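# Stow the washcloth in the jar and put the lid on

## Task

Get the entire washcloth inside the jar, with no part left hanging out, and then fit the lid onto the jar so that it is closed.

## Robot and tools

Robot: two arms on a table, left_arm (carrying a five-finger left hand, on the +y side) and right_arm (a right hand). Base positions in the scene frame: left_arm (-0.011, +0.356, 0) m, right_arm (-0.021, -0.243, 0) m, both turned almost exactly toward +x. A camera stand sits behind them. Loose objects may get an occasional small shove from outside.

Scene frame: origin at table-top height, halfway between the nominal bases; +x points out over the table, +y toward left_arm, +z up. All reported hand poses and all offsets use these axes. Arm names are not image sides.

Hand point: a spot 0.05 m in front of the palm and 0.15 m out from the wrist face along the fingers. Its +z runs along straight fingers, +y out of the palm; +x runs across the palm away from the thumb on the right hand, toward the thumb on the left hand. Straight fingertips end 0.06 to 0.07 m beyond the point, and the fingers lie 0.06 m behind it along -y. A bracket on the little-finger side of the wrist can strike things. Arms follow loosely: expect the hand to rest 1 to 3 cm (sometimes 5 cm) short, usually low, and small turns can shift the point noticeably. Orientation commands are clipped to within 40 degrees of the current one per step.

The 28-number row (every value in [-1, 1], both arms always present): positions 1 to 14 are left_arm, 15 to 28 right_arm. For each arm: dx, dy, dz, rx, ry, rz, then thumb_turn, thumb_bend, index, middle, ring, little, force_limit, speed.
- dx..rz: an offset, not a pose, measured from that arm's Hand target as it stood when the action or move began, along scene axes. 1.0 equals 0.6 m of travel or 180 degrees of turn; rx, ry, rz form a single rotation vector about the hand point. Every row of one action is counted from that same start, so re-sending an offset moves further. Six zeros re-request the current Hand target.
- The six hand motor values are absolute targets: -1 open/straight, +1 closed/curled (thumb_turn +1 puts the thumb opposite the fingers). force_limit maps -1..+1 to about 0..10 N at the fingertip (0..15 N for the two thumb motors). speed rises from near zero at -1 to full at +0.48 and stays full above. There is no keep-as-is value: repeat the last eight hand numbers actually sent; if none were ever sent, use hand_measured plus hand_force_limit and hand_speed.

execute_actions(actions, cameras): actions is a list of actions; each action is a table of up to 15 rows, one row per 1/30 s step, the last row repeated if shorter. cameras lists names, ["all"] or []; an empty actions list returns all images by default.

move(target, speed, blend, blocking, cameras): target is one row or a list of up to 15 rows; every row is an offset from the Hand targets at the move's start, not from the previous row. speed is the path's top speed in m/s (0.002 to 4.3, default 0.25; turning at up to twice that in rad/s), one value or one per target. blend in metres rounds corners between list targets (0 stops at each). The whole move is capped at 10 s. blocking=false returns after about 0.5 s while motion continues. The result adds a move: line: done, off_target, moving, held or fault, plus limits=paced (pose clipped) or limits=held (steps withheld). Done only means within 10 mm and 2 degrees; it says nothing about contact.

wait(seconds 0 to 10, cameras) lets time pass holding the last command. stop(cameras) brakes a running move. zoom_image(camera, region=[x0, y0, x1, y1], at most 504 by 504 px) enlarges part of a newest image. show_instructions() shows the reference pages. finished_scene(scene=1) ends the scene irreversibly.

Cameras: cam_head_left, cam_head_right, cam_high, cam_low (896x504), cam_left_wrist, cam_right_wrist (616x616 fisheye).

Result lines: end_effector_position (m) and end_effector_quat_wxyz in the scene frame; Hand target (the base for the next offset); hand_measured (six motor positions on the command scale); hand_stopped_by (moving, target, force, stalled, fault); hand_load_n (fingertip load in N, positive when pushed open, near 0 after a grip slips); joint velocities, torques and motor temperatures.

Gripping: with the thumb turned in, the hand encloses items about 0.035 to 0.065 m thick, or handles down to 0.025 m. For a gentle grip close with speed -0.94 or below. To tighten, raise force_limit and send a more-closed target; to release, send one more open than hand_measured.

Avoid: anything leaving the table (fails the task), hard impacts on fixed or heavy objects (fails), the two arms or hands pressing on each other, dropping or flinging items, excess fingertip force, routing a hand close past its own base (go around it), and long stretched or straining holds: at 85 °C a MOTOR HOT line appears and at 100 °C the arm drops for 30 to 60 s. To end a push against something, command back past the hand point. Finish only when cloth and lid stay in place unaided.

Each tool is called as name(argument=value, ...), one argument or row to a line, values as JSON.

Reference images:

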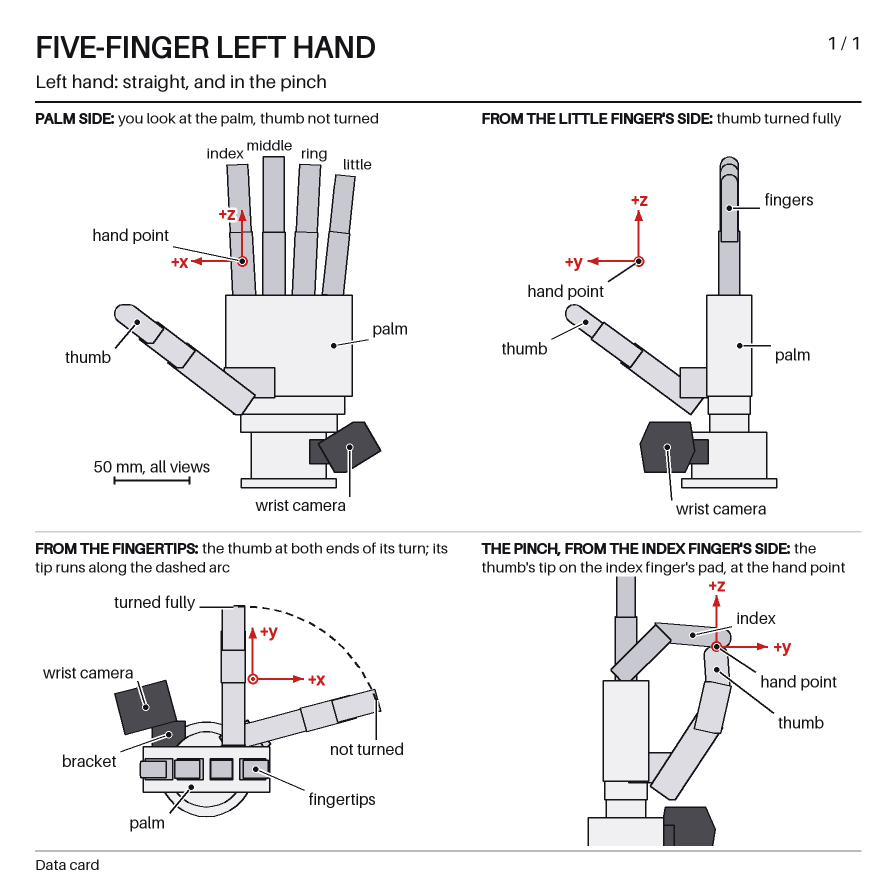

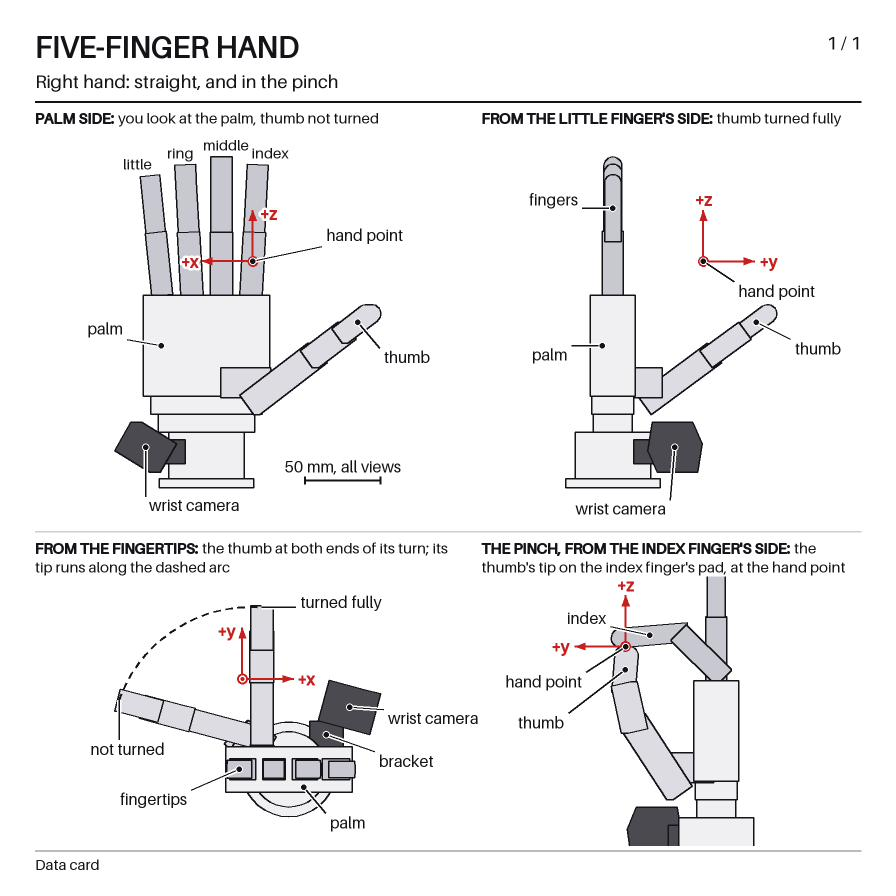

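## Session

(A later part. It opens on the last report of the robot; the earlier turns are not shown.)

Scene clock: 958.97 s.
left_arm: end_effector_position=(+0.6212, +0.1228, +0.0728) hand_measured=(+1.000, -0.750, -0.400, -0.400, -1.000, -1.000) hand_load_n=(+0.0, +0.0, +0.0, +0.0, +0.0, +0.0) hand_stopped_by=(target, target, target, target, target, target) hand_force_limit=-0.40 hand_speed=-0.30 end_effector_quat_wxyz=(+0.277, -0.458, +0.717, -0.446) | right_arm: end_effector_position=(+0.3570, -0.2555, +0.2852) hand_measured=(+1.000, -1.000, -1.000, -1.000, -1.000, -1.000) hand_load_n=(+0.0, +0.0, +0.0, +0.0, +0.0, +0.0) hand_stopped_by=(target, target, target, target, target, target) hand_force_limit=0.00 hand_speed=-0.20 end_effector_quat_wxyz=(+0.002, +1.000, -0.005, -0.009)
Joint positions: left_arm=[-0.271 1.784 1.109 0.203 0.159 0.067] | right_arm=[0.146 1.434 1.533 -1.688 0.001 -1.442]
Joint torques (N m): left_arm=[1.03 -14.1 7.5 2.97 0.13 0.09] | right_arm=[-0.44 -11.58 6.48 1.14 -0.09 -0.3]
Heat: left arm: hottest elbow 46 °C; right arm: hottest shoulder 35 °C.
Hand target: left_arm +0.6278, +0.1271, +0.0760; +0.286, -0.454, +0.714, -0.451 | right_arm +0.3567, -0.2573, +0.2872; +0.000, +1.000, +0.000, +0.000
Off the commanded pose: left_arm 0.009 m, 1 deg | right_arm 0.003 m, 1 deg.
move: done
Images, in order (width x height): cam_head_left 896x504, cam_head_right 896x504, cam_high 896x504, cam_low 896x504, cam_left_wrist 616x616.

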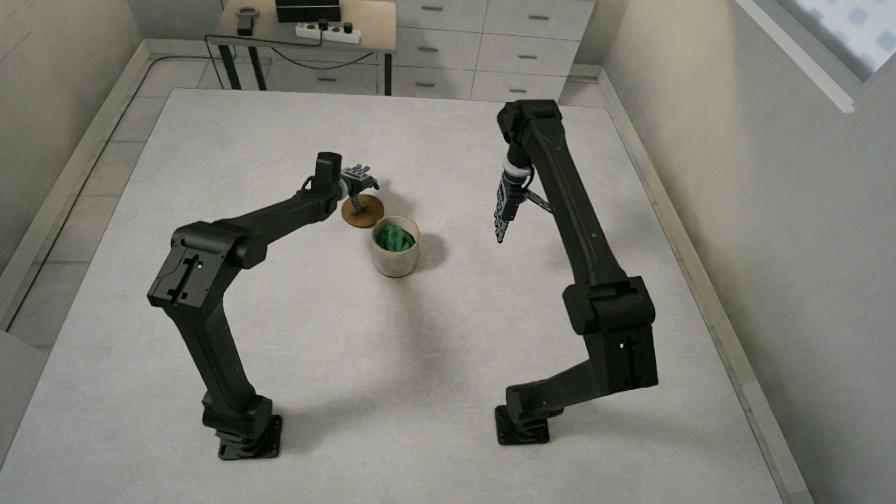

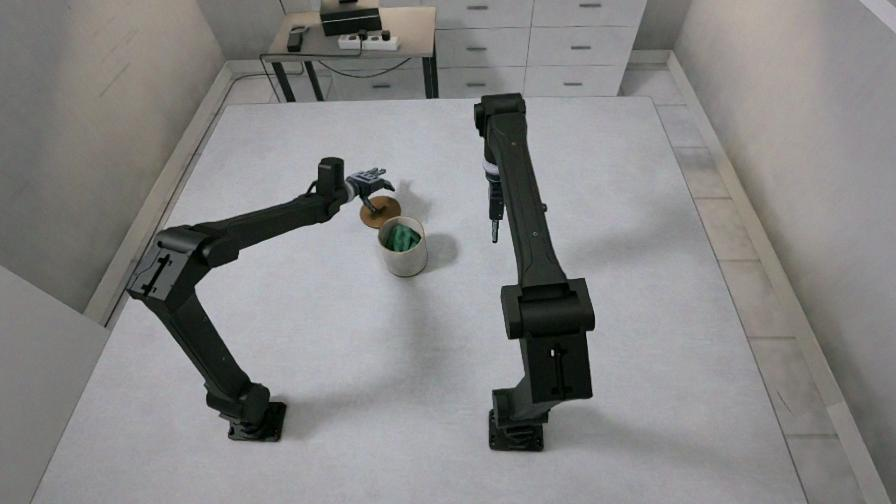

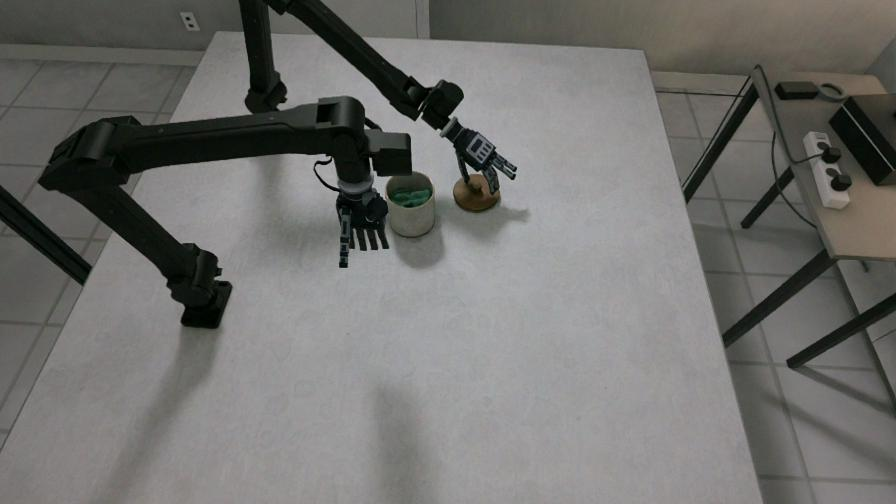

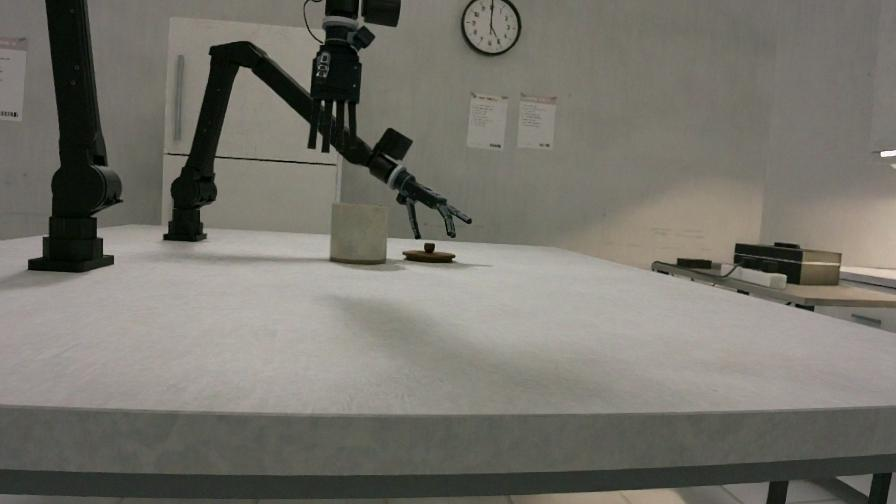

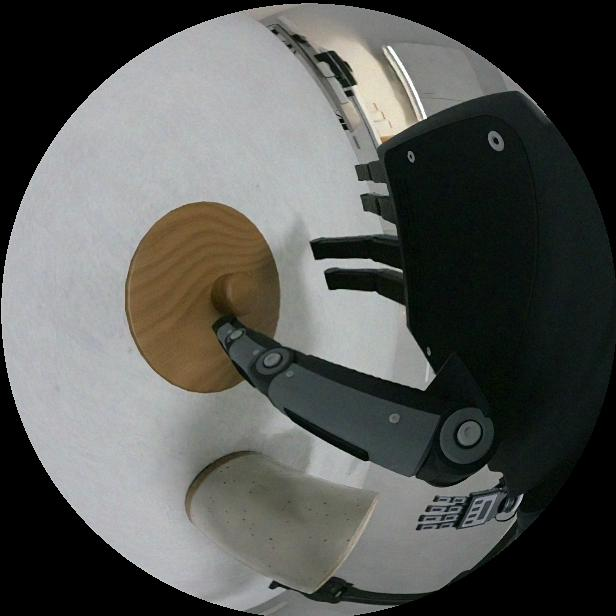

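move(
  target=[
    [0.005, 0.014, -0.01, 0,0,0, 1, -0.75, -0.4, -0.4, -1, -1, -0.4, -0.3, 0.0, 0.0, 0.0, 0,0,0, 1, -1, -1, -1, -1, -1, 0.0, -0.2],
    [0.005, 0.014, -0.05, 0,0,0, 1, -0.75, -0.4, -0.4, -1, -1, -0.4, -0.3, 0.0, 0.0, 0.0, 0,0,0, 1, -1, -1, -1, -1, -1, 0.0, -0.2],
  ],
  speed=[0.08,0.06],
  cameras=["cam_head_left","cam_head_right","cam_high","cam_low","cam_left_wrist"],
)

zoom_image(
  camera="cam_low",
  region=[380, 160, 500, 280],
)

zoom_image(
  camera="cam_head_left",
  region=[330, 170, 400, 240],
)

zoom_image(
  camera="cam_left_wrist",
  region=[100, 100, 400, 400],
)

zoom_image(
  camera="cam_high",
  region=[440, 140, 530, 230],
)

Scene clock: 980.93 s.
left_arm: end_effector_position=(+0.6245, +0.1308, +0.0434) hand_measured=(+1.000, -0.750, -0.400, -0.400, -1.000, -1.000) hand_load_n=(+0.0, +0.0, +0.0, +0.0, +0.0, +0.0) hand_stopped_by=(target, target, target, target, target, target) hand_force_limit=-0.40 hand_speed=-0.30 end_effector_quat_wxyz=(+0.277, -0.458, +0.717, -0.446) | right_arm: end_effector_position=(+0.3570, -0.2555, +0.2852) hand_measured=(+1.000, -1.000, -1.000, -1.000, -1.000, -1.000) hand_load_n=(-0.5, +0.0, +0.5, +0.0, +0.0, +0.0) hand_stopped_by=(target, target, target, target, target, target) hand_force_limit=0.00 hand_speed=-0.20 end_effector_quat_wxyz=(+0.002, +1.000, -0.005, -0.009)
Joint positions: left_arm=[-0.255 1.839 1.09 0.275 0.175 0.075] | right_arm=[0.146 1.434 1.533 -1.688 0.001 -1.442]
Joint torques (N m): left_arm=[-0.09 -13.8 7.1 3.32 0.1 0.08] | right_arm=[-0.44 -11.58 6.48 1.13 -0.09 -0.3]
Motor temperatures (°C): left_arm=[29 39 44 29 29 24] | right_arm=[27 35 35 28 27 24]
Heat: left arm: hottest elbow 44 °C; right arm: hottest shoulder 35 °C.
Hand target: left_arm +0.6309, +0.1356, +0.0462; +0.286, -0.454, +0.713, -0.451 | right_arm +0.3567, -0.2573, +0.2872; +0.000, +1.000, +0.000, +0.000
Off the commanded pose: left_arm 0.008 m, 1 deg | right_arm 0.003 m, 1 deg.
move: done
Images, in order (width x height): cam_head_left 896x504, cam_head_right 896x504, cam_high 896x504, cam_low 896x504, cam_left_wrist 616x616.

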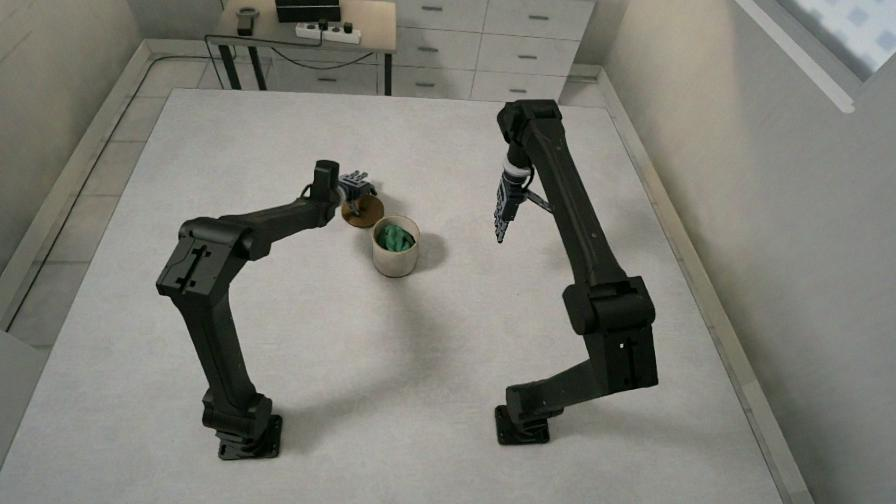

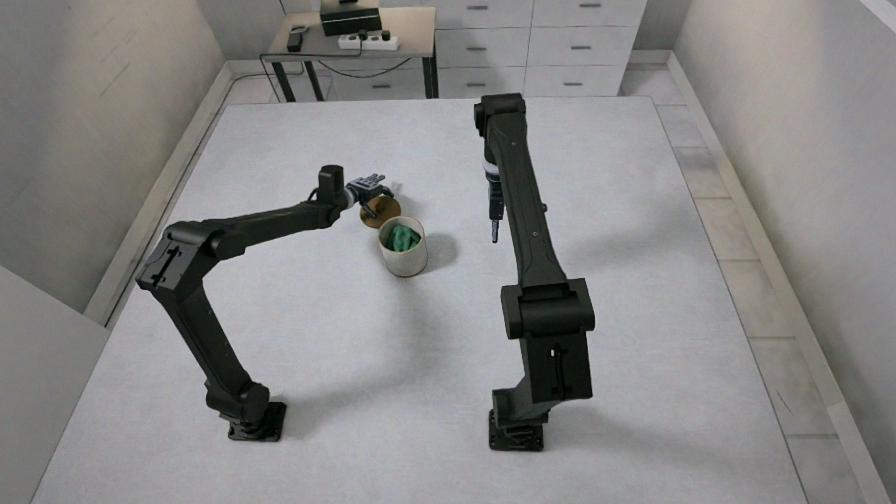

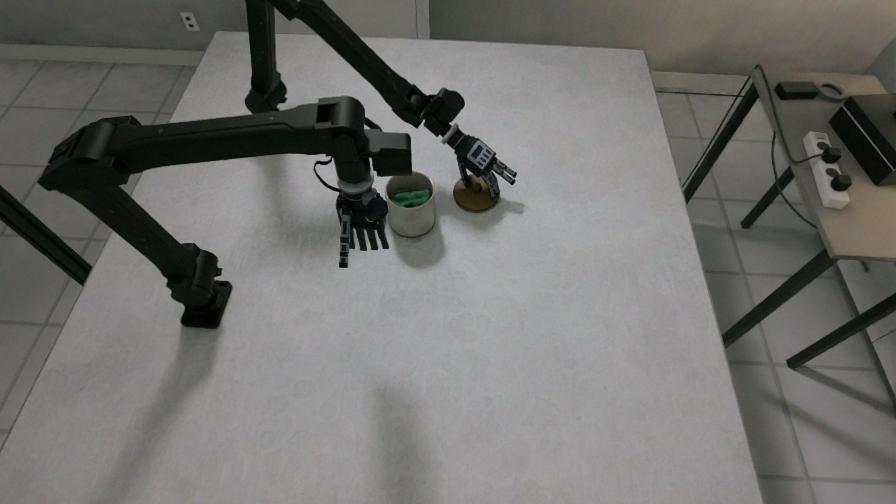

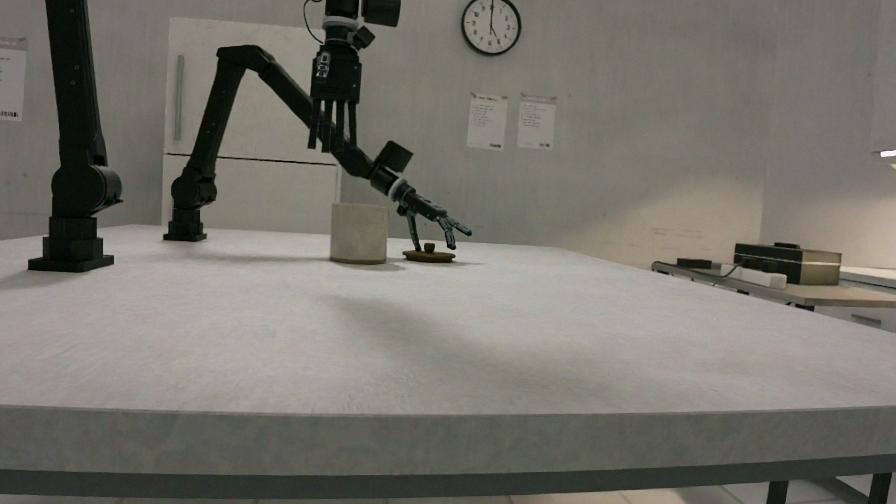

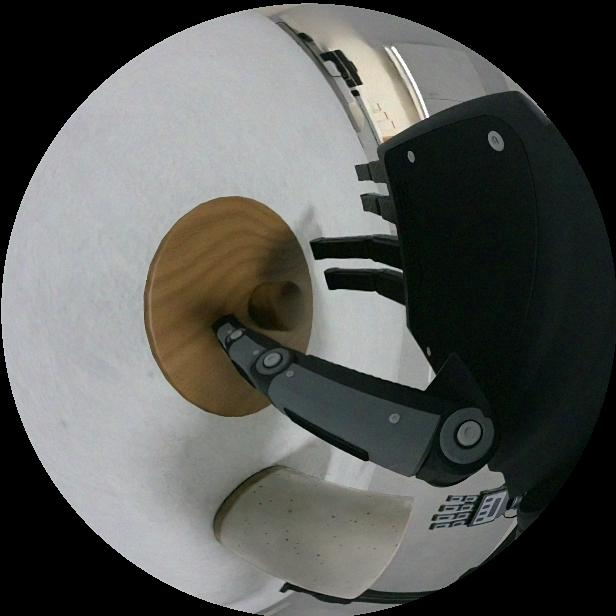

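Scaled by 4.200 from the camera's 896x504 image, which has a finer 1280x720 frame.

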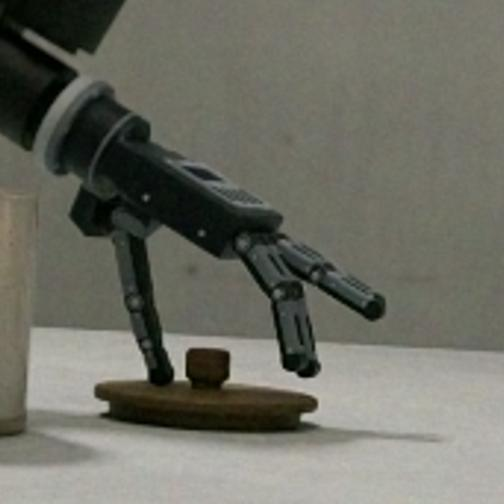

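Scaled by 7.200 from the camera's 896x504 image, which has a finer 1280x720 frame.

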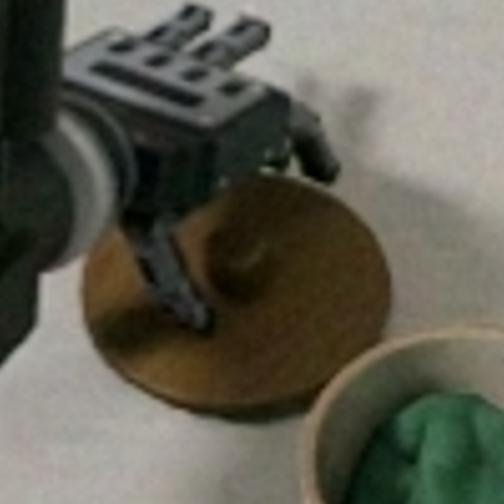

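Scaled by 1.680 from the camera's 616x616 image, which has a finer 880x880 frame.

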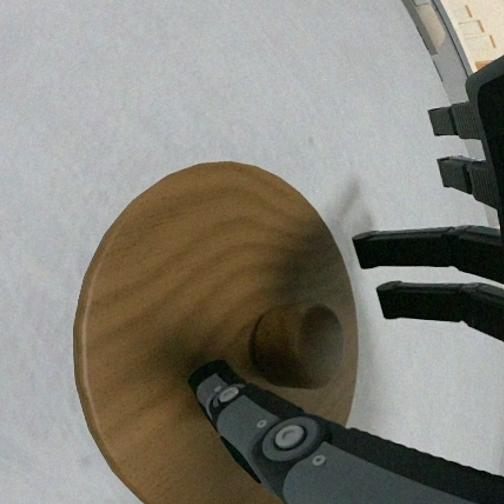

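Scaled by 5.600 from the camera's 896x504 image, which has a finer 1280x720 frame.

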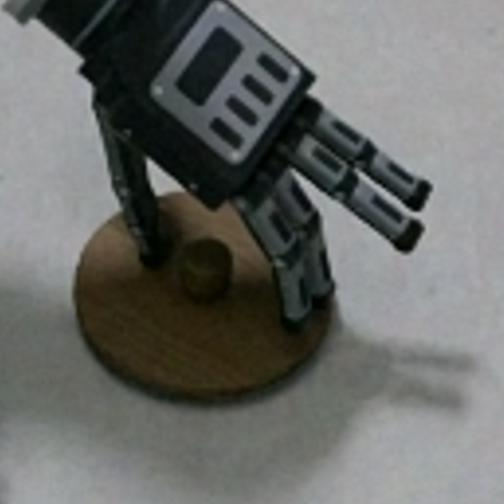

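move(
  target=[
    [0, -0.002, 0.0, 0,0,0, 1, -0.35, 0.3, 0.3, -1, -1, -0.2, -0.85, 0.0, 0.0, 0.0, 0,0,0, 1, -1, -1, -1, -1, -1, 0.0, -0.2],
  ],
  speed=[0.05],
  cameras=["cam_head_left","cam_high","cam_low","cam_left_wrist"],
)

zoom_image(
  camera="cam_low",
  region=[380, 160, 500, 280],
)

zoom_image(
  camera="cam_left_wrist",
  region=[100, 100, 400, 400],
)

zoom_image(
  camera="cam_high",
  region=[440, 140, 530, 230],
)

Scene clock: 1000.20 s.
left_arm: end_effector_position=(+0.6246, +0.1308, +0.0432) hand_measured=(+1.000, -0.498, +0.124, +0.098, -1.000, -1.000) hand_load_n=(+0.5, +8.0, +7.5, +5.0, +0.0, +0.0) hand_stopped_by=(target, force, force, force, target, target) hand_force_limit=-0.20 hand_speed=-0.85 end_effector_quat_wxyz=(+0.277, -0.458, +0.717, -0.446) | right_arm: end_effector_position=(+0.3570, -0.2555, +0.2852) hand_measured=(+1.000, -1.000, -1.000, -1.000, -1.000, -1.000) hand_load_n=(+0.0, +0.0, +0.0, +0.0, +0.0, +0.0) hand_stopped_by=(target, target, target, target, target, target) hand_force_limit=0.00 hand_speed=-0.20 end_effector_quat_wxyz=(+0.002, +1.000, -0.005, -0.009)
Joint positions: left_arm=[-0.255 1.839 1.09 0.276 0.175 0.075] | right_arm=[0.146 1.434 1.533 -1.688 0.001 -1.442]
Joint torques (N m): left_arm=[1.26 -15.33 7.21 3.23 0 0.07] | right_arm=[-0.44 -11.58 6.48 1.14 -0.09 -0.31]
Heat: left arm: hottest elbow 42 °C; right arm: hottest shoulder 35 °C.
Hand target: left_arm +0.6310, +0.1344, +0.0463; +0.286, -0.454, +0.713, -0.451 | right_arm +0.3567, -0.2573, +0.2872; +0.000, +1.000, +0.000, +0.000
Off the commanded pose: left_arm 0.008 m, 1 deg | right_arm 0.003 m, 1 deg.
move: done
Images, in order (width x height): cam_head_left 896x504, cam_high 896x504, cam_low 896x504, cam_left_wrist 616x616.

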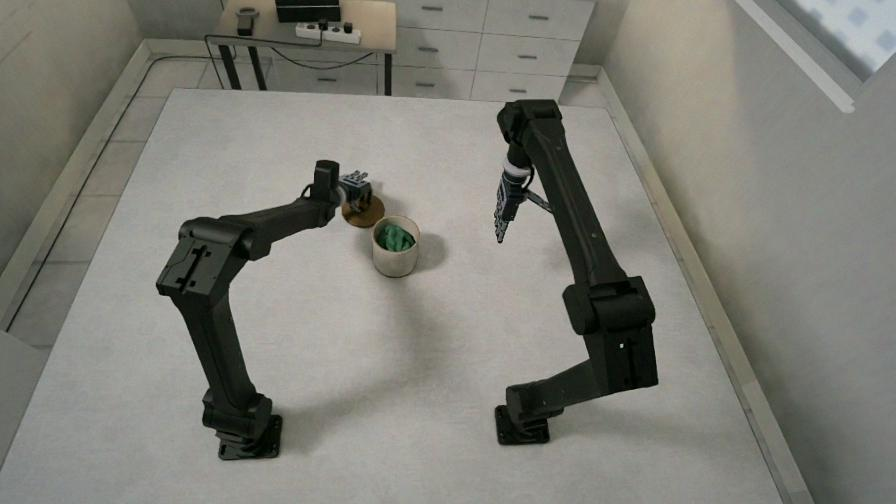

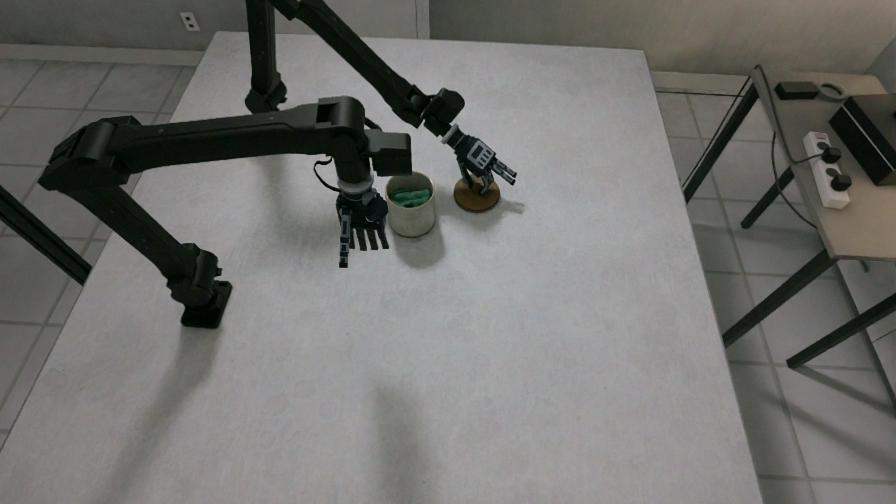

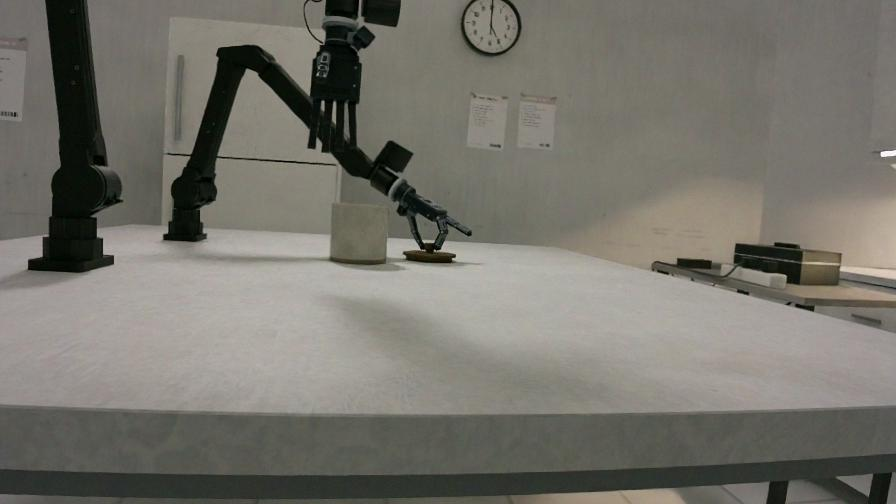

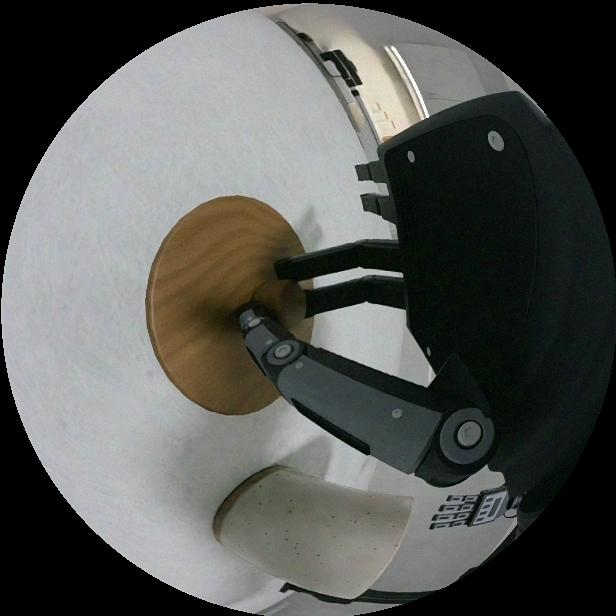

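Scaled by 4.200 from the camera's 896x504 image, which has a finer 1280x720 frame.

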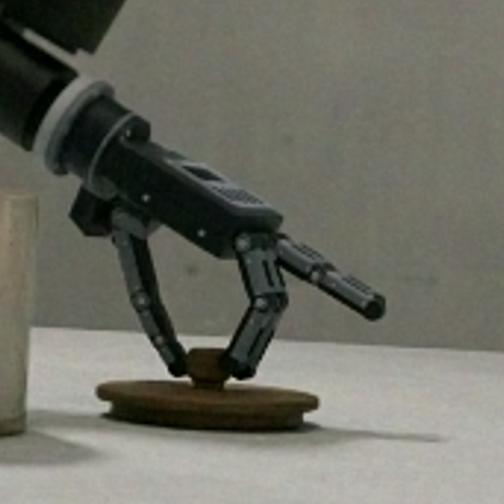

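Scaled by 1.680 from the camera's 616x616 image, which has a finer 880x880 frame.

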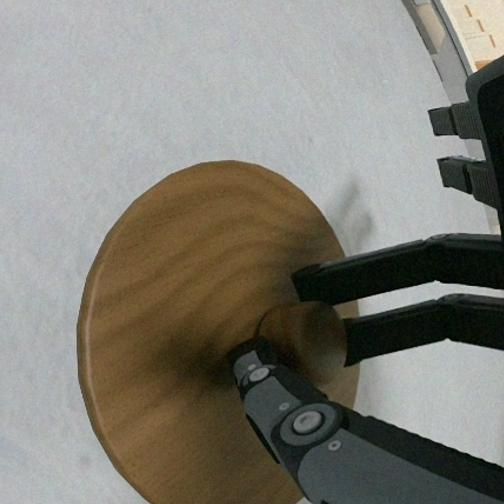

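Scaled by 5.600 from the camera's 896x504 image, which has a finer 1280x720 frame.

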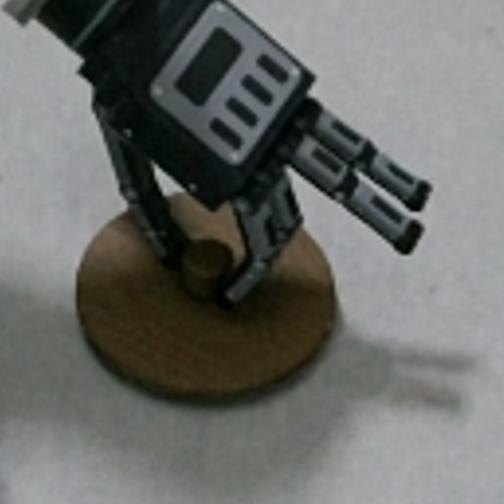

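move(
  target=[
    [0, -0.002, 0.35, 0,0,0, 1, -0.35, 0.3, 0.3, -1, -1, -0.2, -0.85, 0.0, 0.0, 0.0, 0,0,0, 1, -1, -1, -1, -1, -1, 0.0, -0.2],
  ],
  speed=[0.08],
  cameras=["cam_head_left","cam_high","cam_low","cam_left_wrist"],
)

zoom_image(
  camera="cam_low",
  region=[320, 100, 500, 280],
)

zoom_image(
  camera="cam_head_left",
  region=[290, 120, 440, 270],
)

Scene clock: 1017.20 s.
left_arm: end_effector_position=(+0.6112, +0.1344, +0.2044) hand_measured=(+1.000, -0.498, +0.124, +0.098, -1.000, -1.000) hand_load_n=(+1.0, +9.5, +5.5, +4.5, +0.0, +0.0) hand_stopped_by=(target, force, force, force, target, target) hand_force_limit=-0.20 hand_speed=-0.85 end_effector_quat_wxyz=(+0.259, -0.469, +0.729, -0.426) | right_arm: end_effector_position=(+0.3570, -0.2555, +0.2852) hand_measured=(+1.000, -1.000, -1.000, -1.000, -1.000, -1.000) hand_load_n=(+0.0, +0.0, +0.0, +0.0, +0.0, +0.0) hand_stopped_by=(target, target, target, target, target, target) hand_force_limit=0.00 hand_speed=-0.20 end_effector_quat_wxyz=(+0.002, +1.000, -0.005, -0.009)
Joint positions: left_arm=[-0.255 1.601 1.293 -0.228 0.174 0.076] | right_arm=[0.146 1.434 1.533 -1.688 0.001 -1.442]
Joint torques (N m): left_arm=[0.03 -15.38 14.19 2.13 -0.09 0.07] | right_arm=[-0.38 -11.58 6.48 1.11 -0.09 -0.31]
Heat: left arm: hottest elbow 42 °C; right arm: hottest shoulder 35 °C.
Hand target: left_arm +0.6310, +0.1332, +0.2563; +0.286, -0.454, +0.713, -0.451 | right_arm +0.3567, -0.2573, +0.2872; +0.000, +1.000, +0.000, +0.000
Off the commanded pose: left_arm 0.056 m, 5 deg | right_arm 0.003 m, 1 deg.
move: off_target (left_arm)
Images, in order (width x height): cam_head_left 896x504, cam_high 896x504, cam_low 896x504, cam_left_wrist 616x616.

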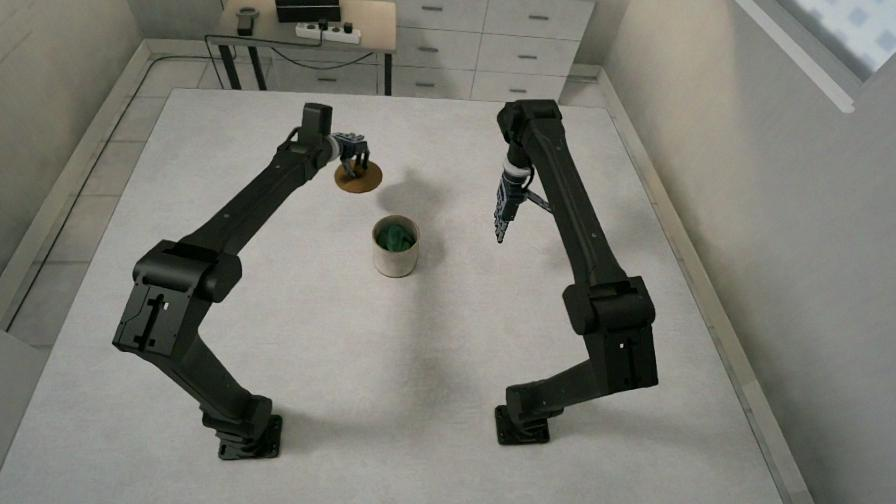

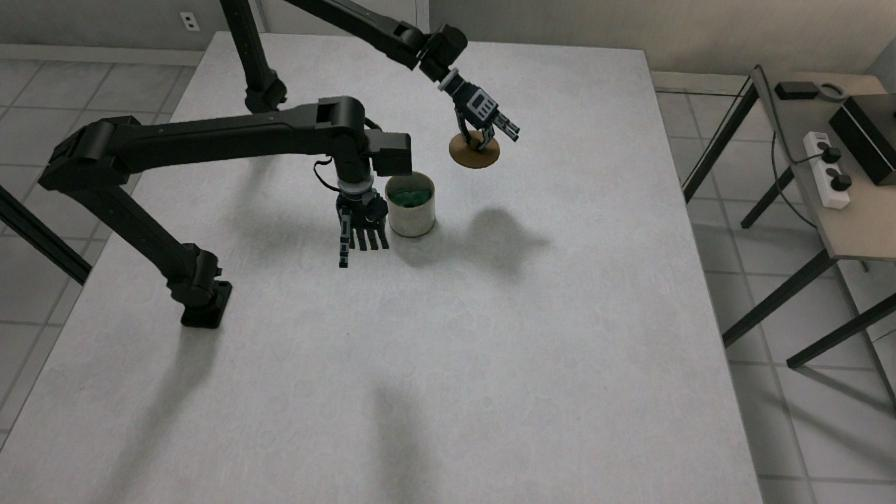

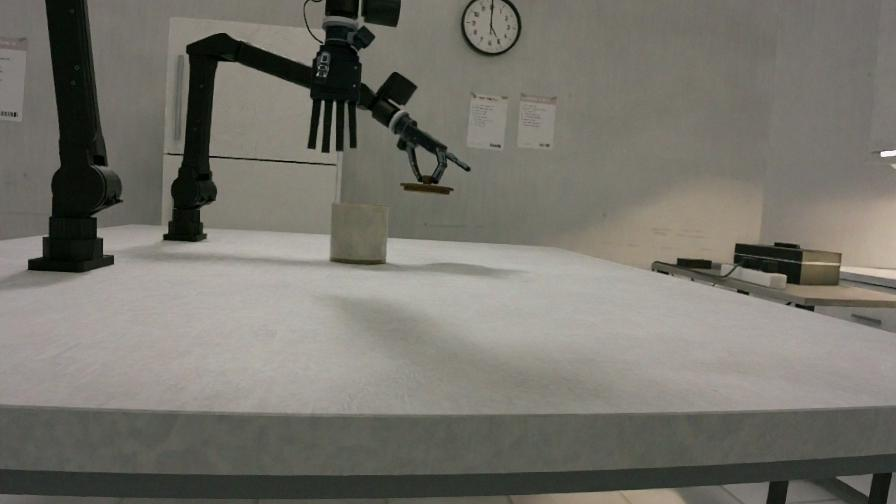

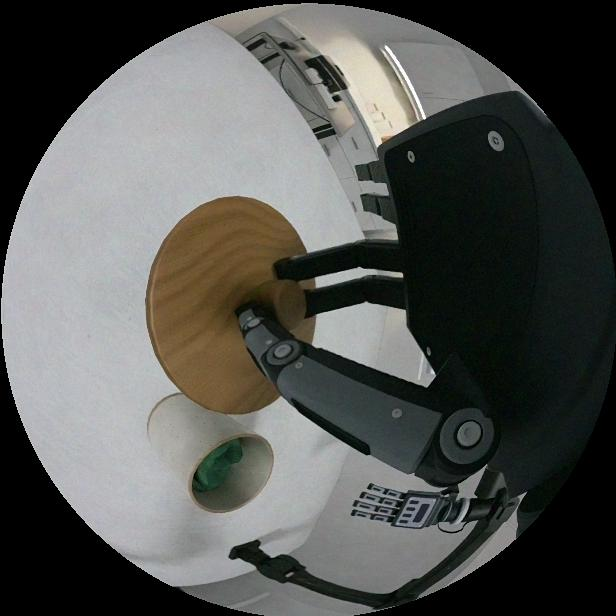

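Scaled by 2.800 from the camera's 896x504 image, which has a finer 1280x720 frame.

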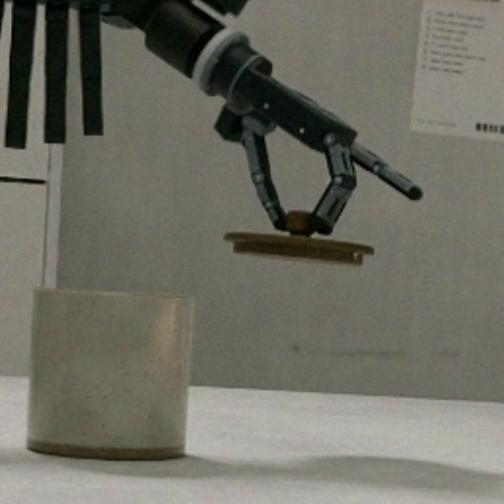

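Scaled by 3.360 from the camera's 896x504 image, which has a finer 1280x720 frame.

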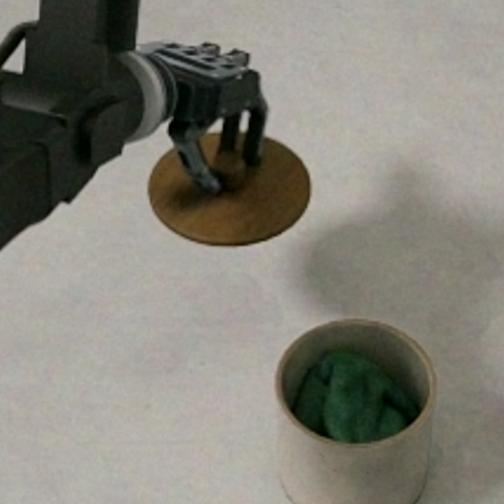

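move(
  target=[
    [-0.264, -0.182, -0.01, 0,0,0, 1, -0.35, 0.3, 0.3, -1, -1, -0.2, -0.85, 0.0, 0.0, 0.0, 0,0,0, 1, -1, -1, -1, -1, -1, 0.0, -0.2],
  ],
  speed=[0.1],
  cameras=["cam_head_left","cam_head_right","cam_high","cam_low","cam_left_wrist","cam_right_wrist"],
)

zoom_image(
  camera="cam_low",
  region=[270, 120, 430, 280],
)

zoom_image(
  camera="cam_head_left",
  region=[330, 150, 470, 290],
)

zoom_image(
  camera="cam_high",
  region=[340, 110, 480, 250],
)

Scene clock: 1034.13 s.
left_arm: end_effector_position=(+0.4703, +0.0305, +0.2263) hand_measured=(+1.000, -0.498, +0.124, +0.098, -1.000, -1.000) hand_load_n=(+0.5, +10.0, +5.0, +4.5, +0.0, +0.0) hand_stopped_by=(target, force, force, force, target, target) hand_force_limit=-0.20 hand_speed=-0.85 end_effector_quat_wxyz=(+0.278, -0.458, +0.729, -0.426) | right_arm: end_effector_position=(+0.3570, -0.2555, +0.2852) hand_measured=(+1.000, -1.000, -1.000, -1.000, -1.000, -1.000) hand_load_n=(+0.0, +0.0, +0.0, +0.0, +0.0, +0.0) hand_stopped_by=(target, target, target, target, target, target) hand_force_limit=0.00 hand_speed=-0.20 end_effector_quat_wxyz=(+0.002, +1.000, -0.005, -0.009)
Joint positions: left_arm=[-0.583 1.35 1.07 -0.228 -0.13 -0.054] | right_arm=[0.146 1.434 1.533 -1.688 0.001 -1.442]
Joint torques (N m): left_arm=[0.44 -11.75 9.58 3.19 -0.25 -0.18] | right_arm=[-0.38 -11.52 6.48 1.13 -0.09 -0.3]
Heat: left arm: hottest elbow 45 °C; right arm: hottest shoulder 35 °C.
Hand target: left_arm +0.4725, +0.0240, +0.2500; +0.286, -0.454, +0.713, -0.451 | right_arm +0.3567, -0.2573, +0.2872; +0.000, +1.000, +0.000, +0.000
Off the commanded pose: left_arm 0.025 m, 4 deg | right_arm 0.003 m, 1 deg.
move: off_target (left_arm)

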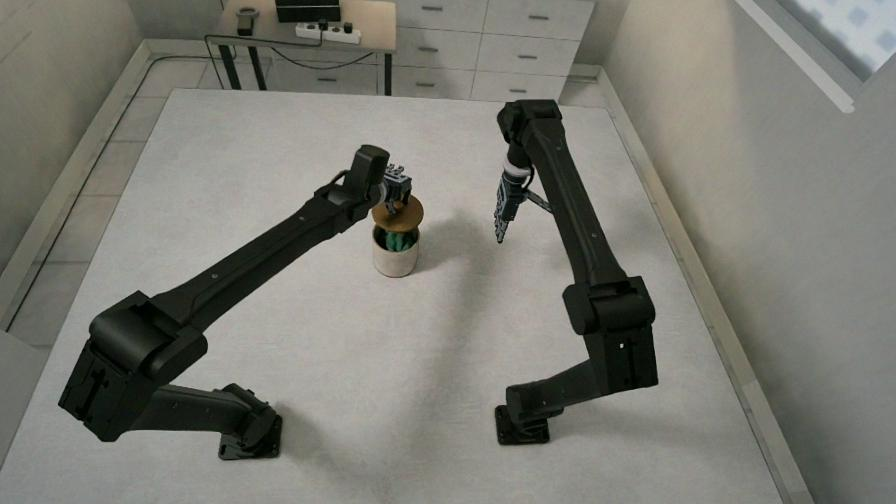

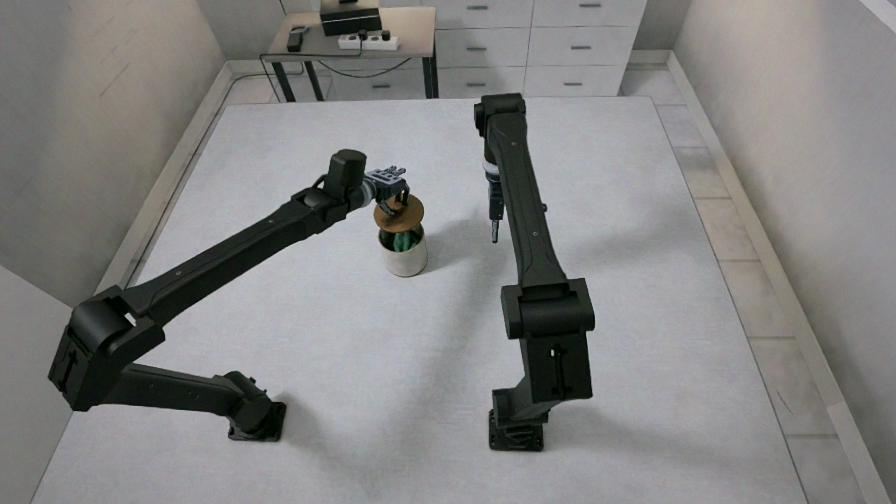

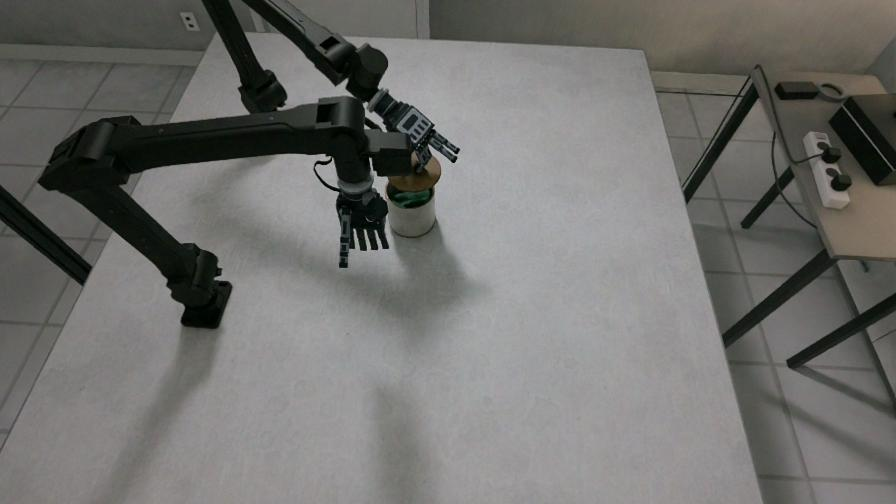

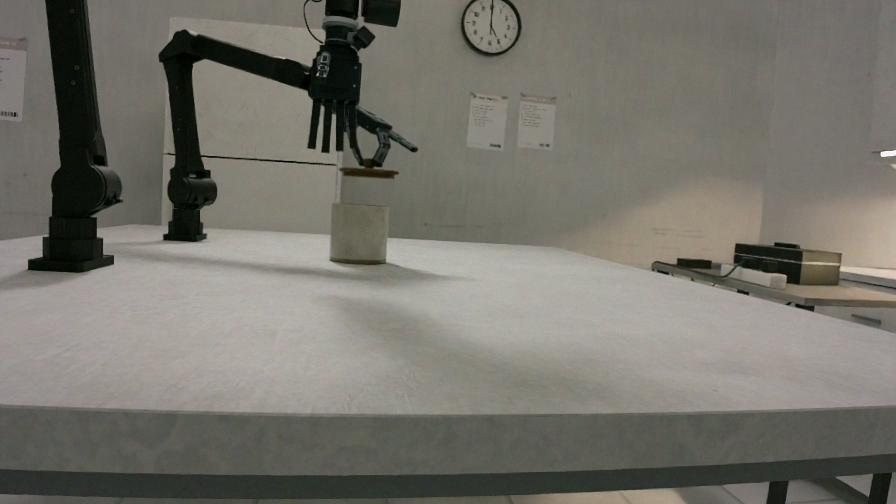

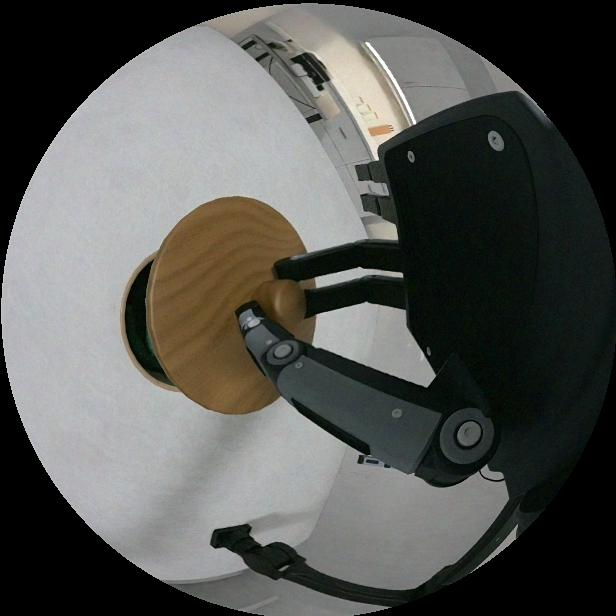

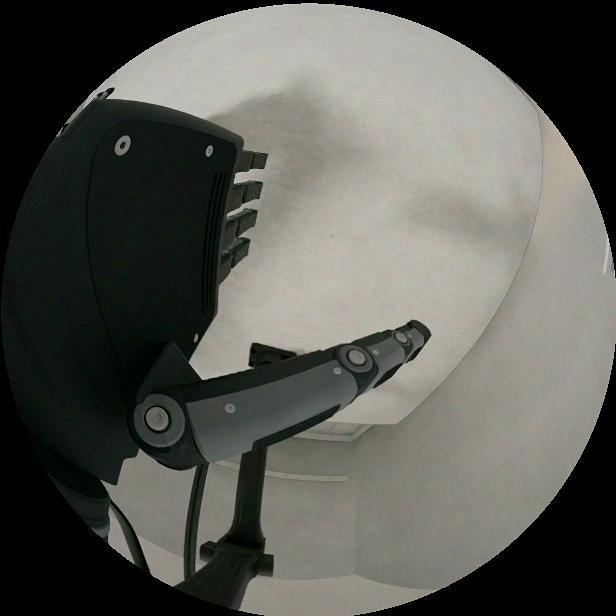

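Scaled by 3.150 from the camera's 896x504 image, which has a finer 1280x720 frame.

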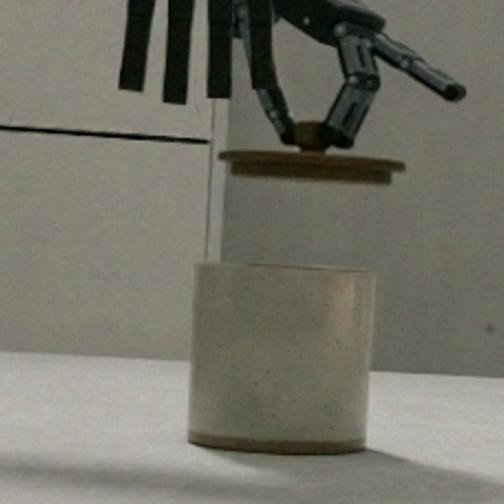

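Scaled by 3.600 from the camera's 896x504 image, which has a finer 1280x720 frame.

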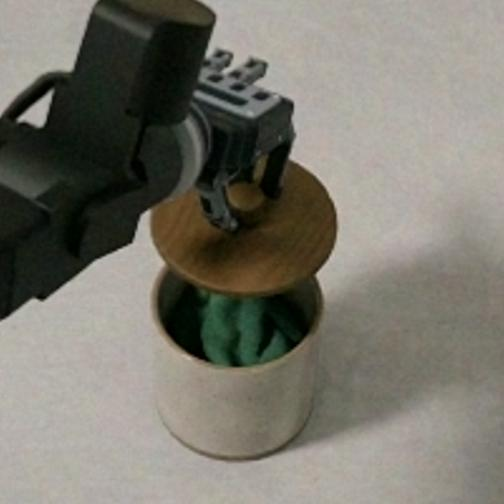

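Scaled by 3.600 from the camera's 896x504 image, which has a finer 1280x720 frame.

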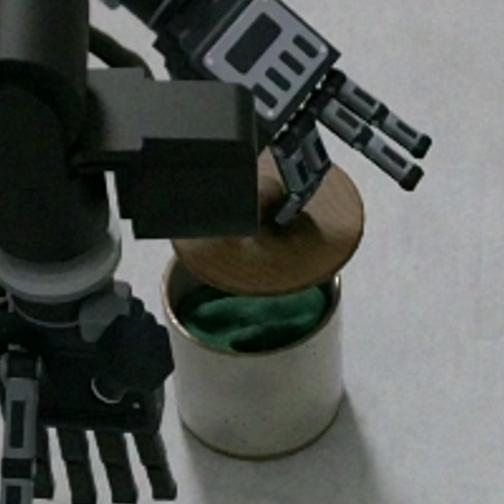

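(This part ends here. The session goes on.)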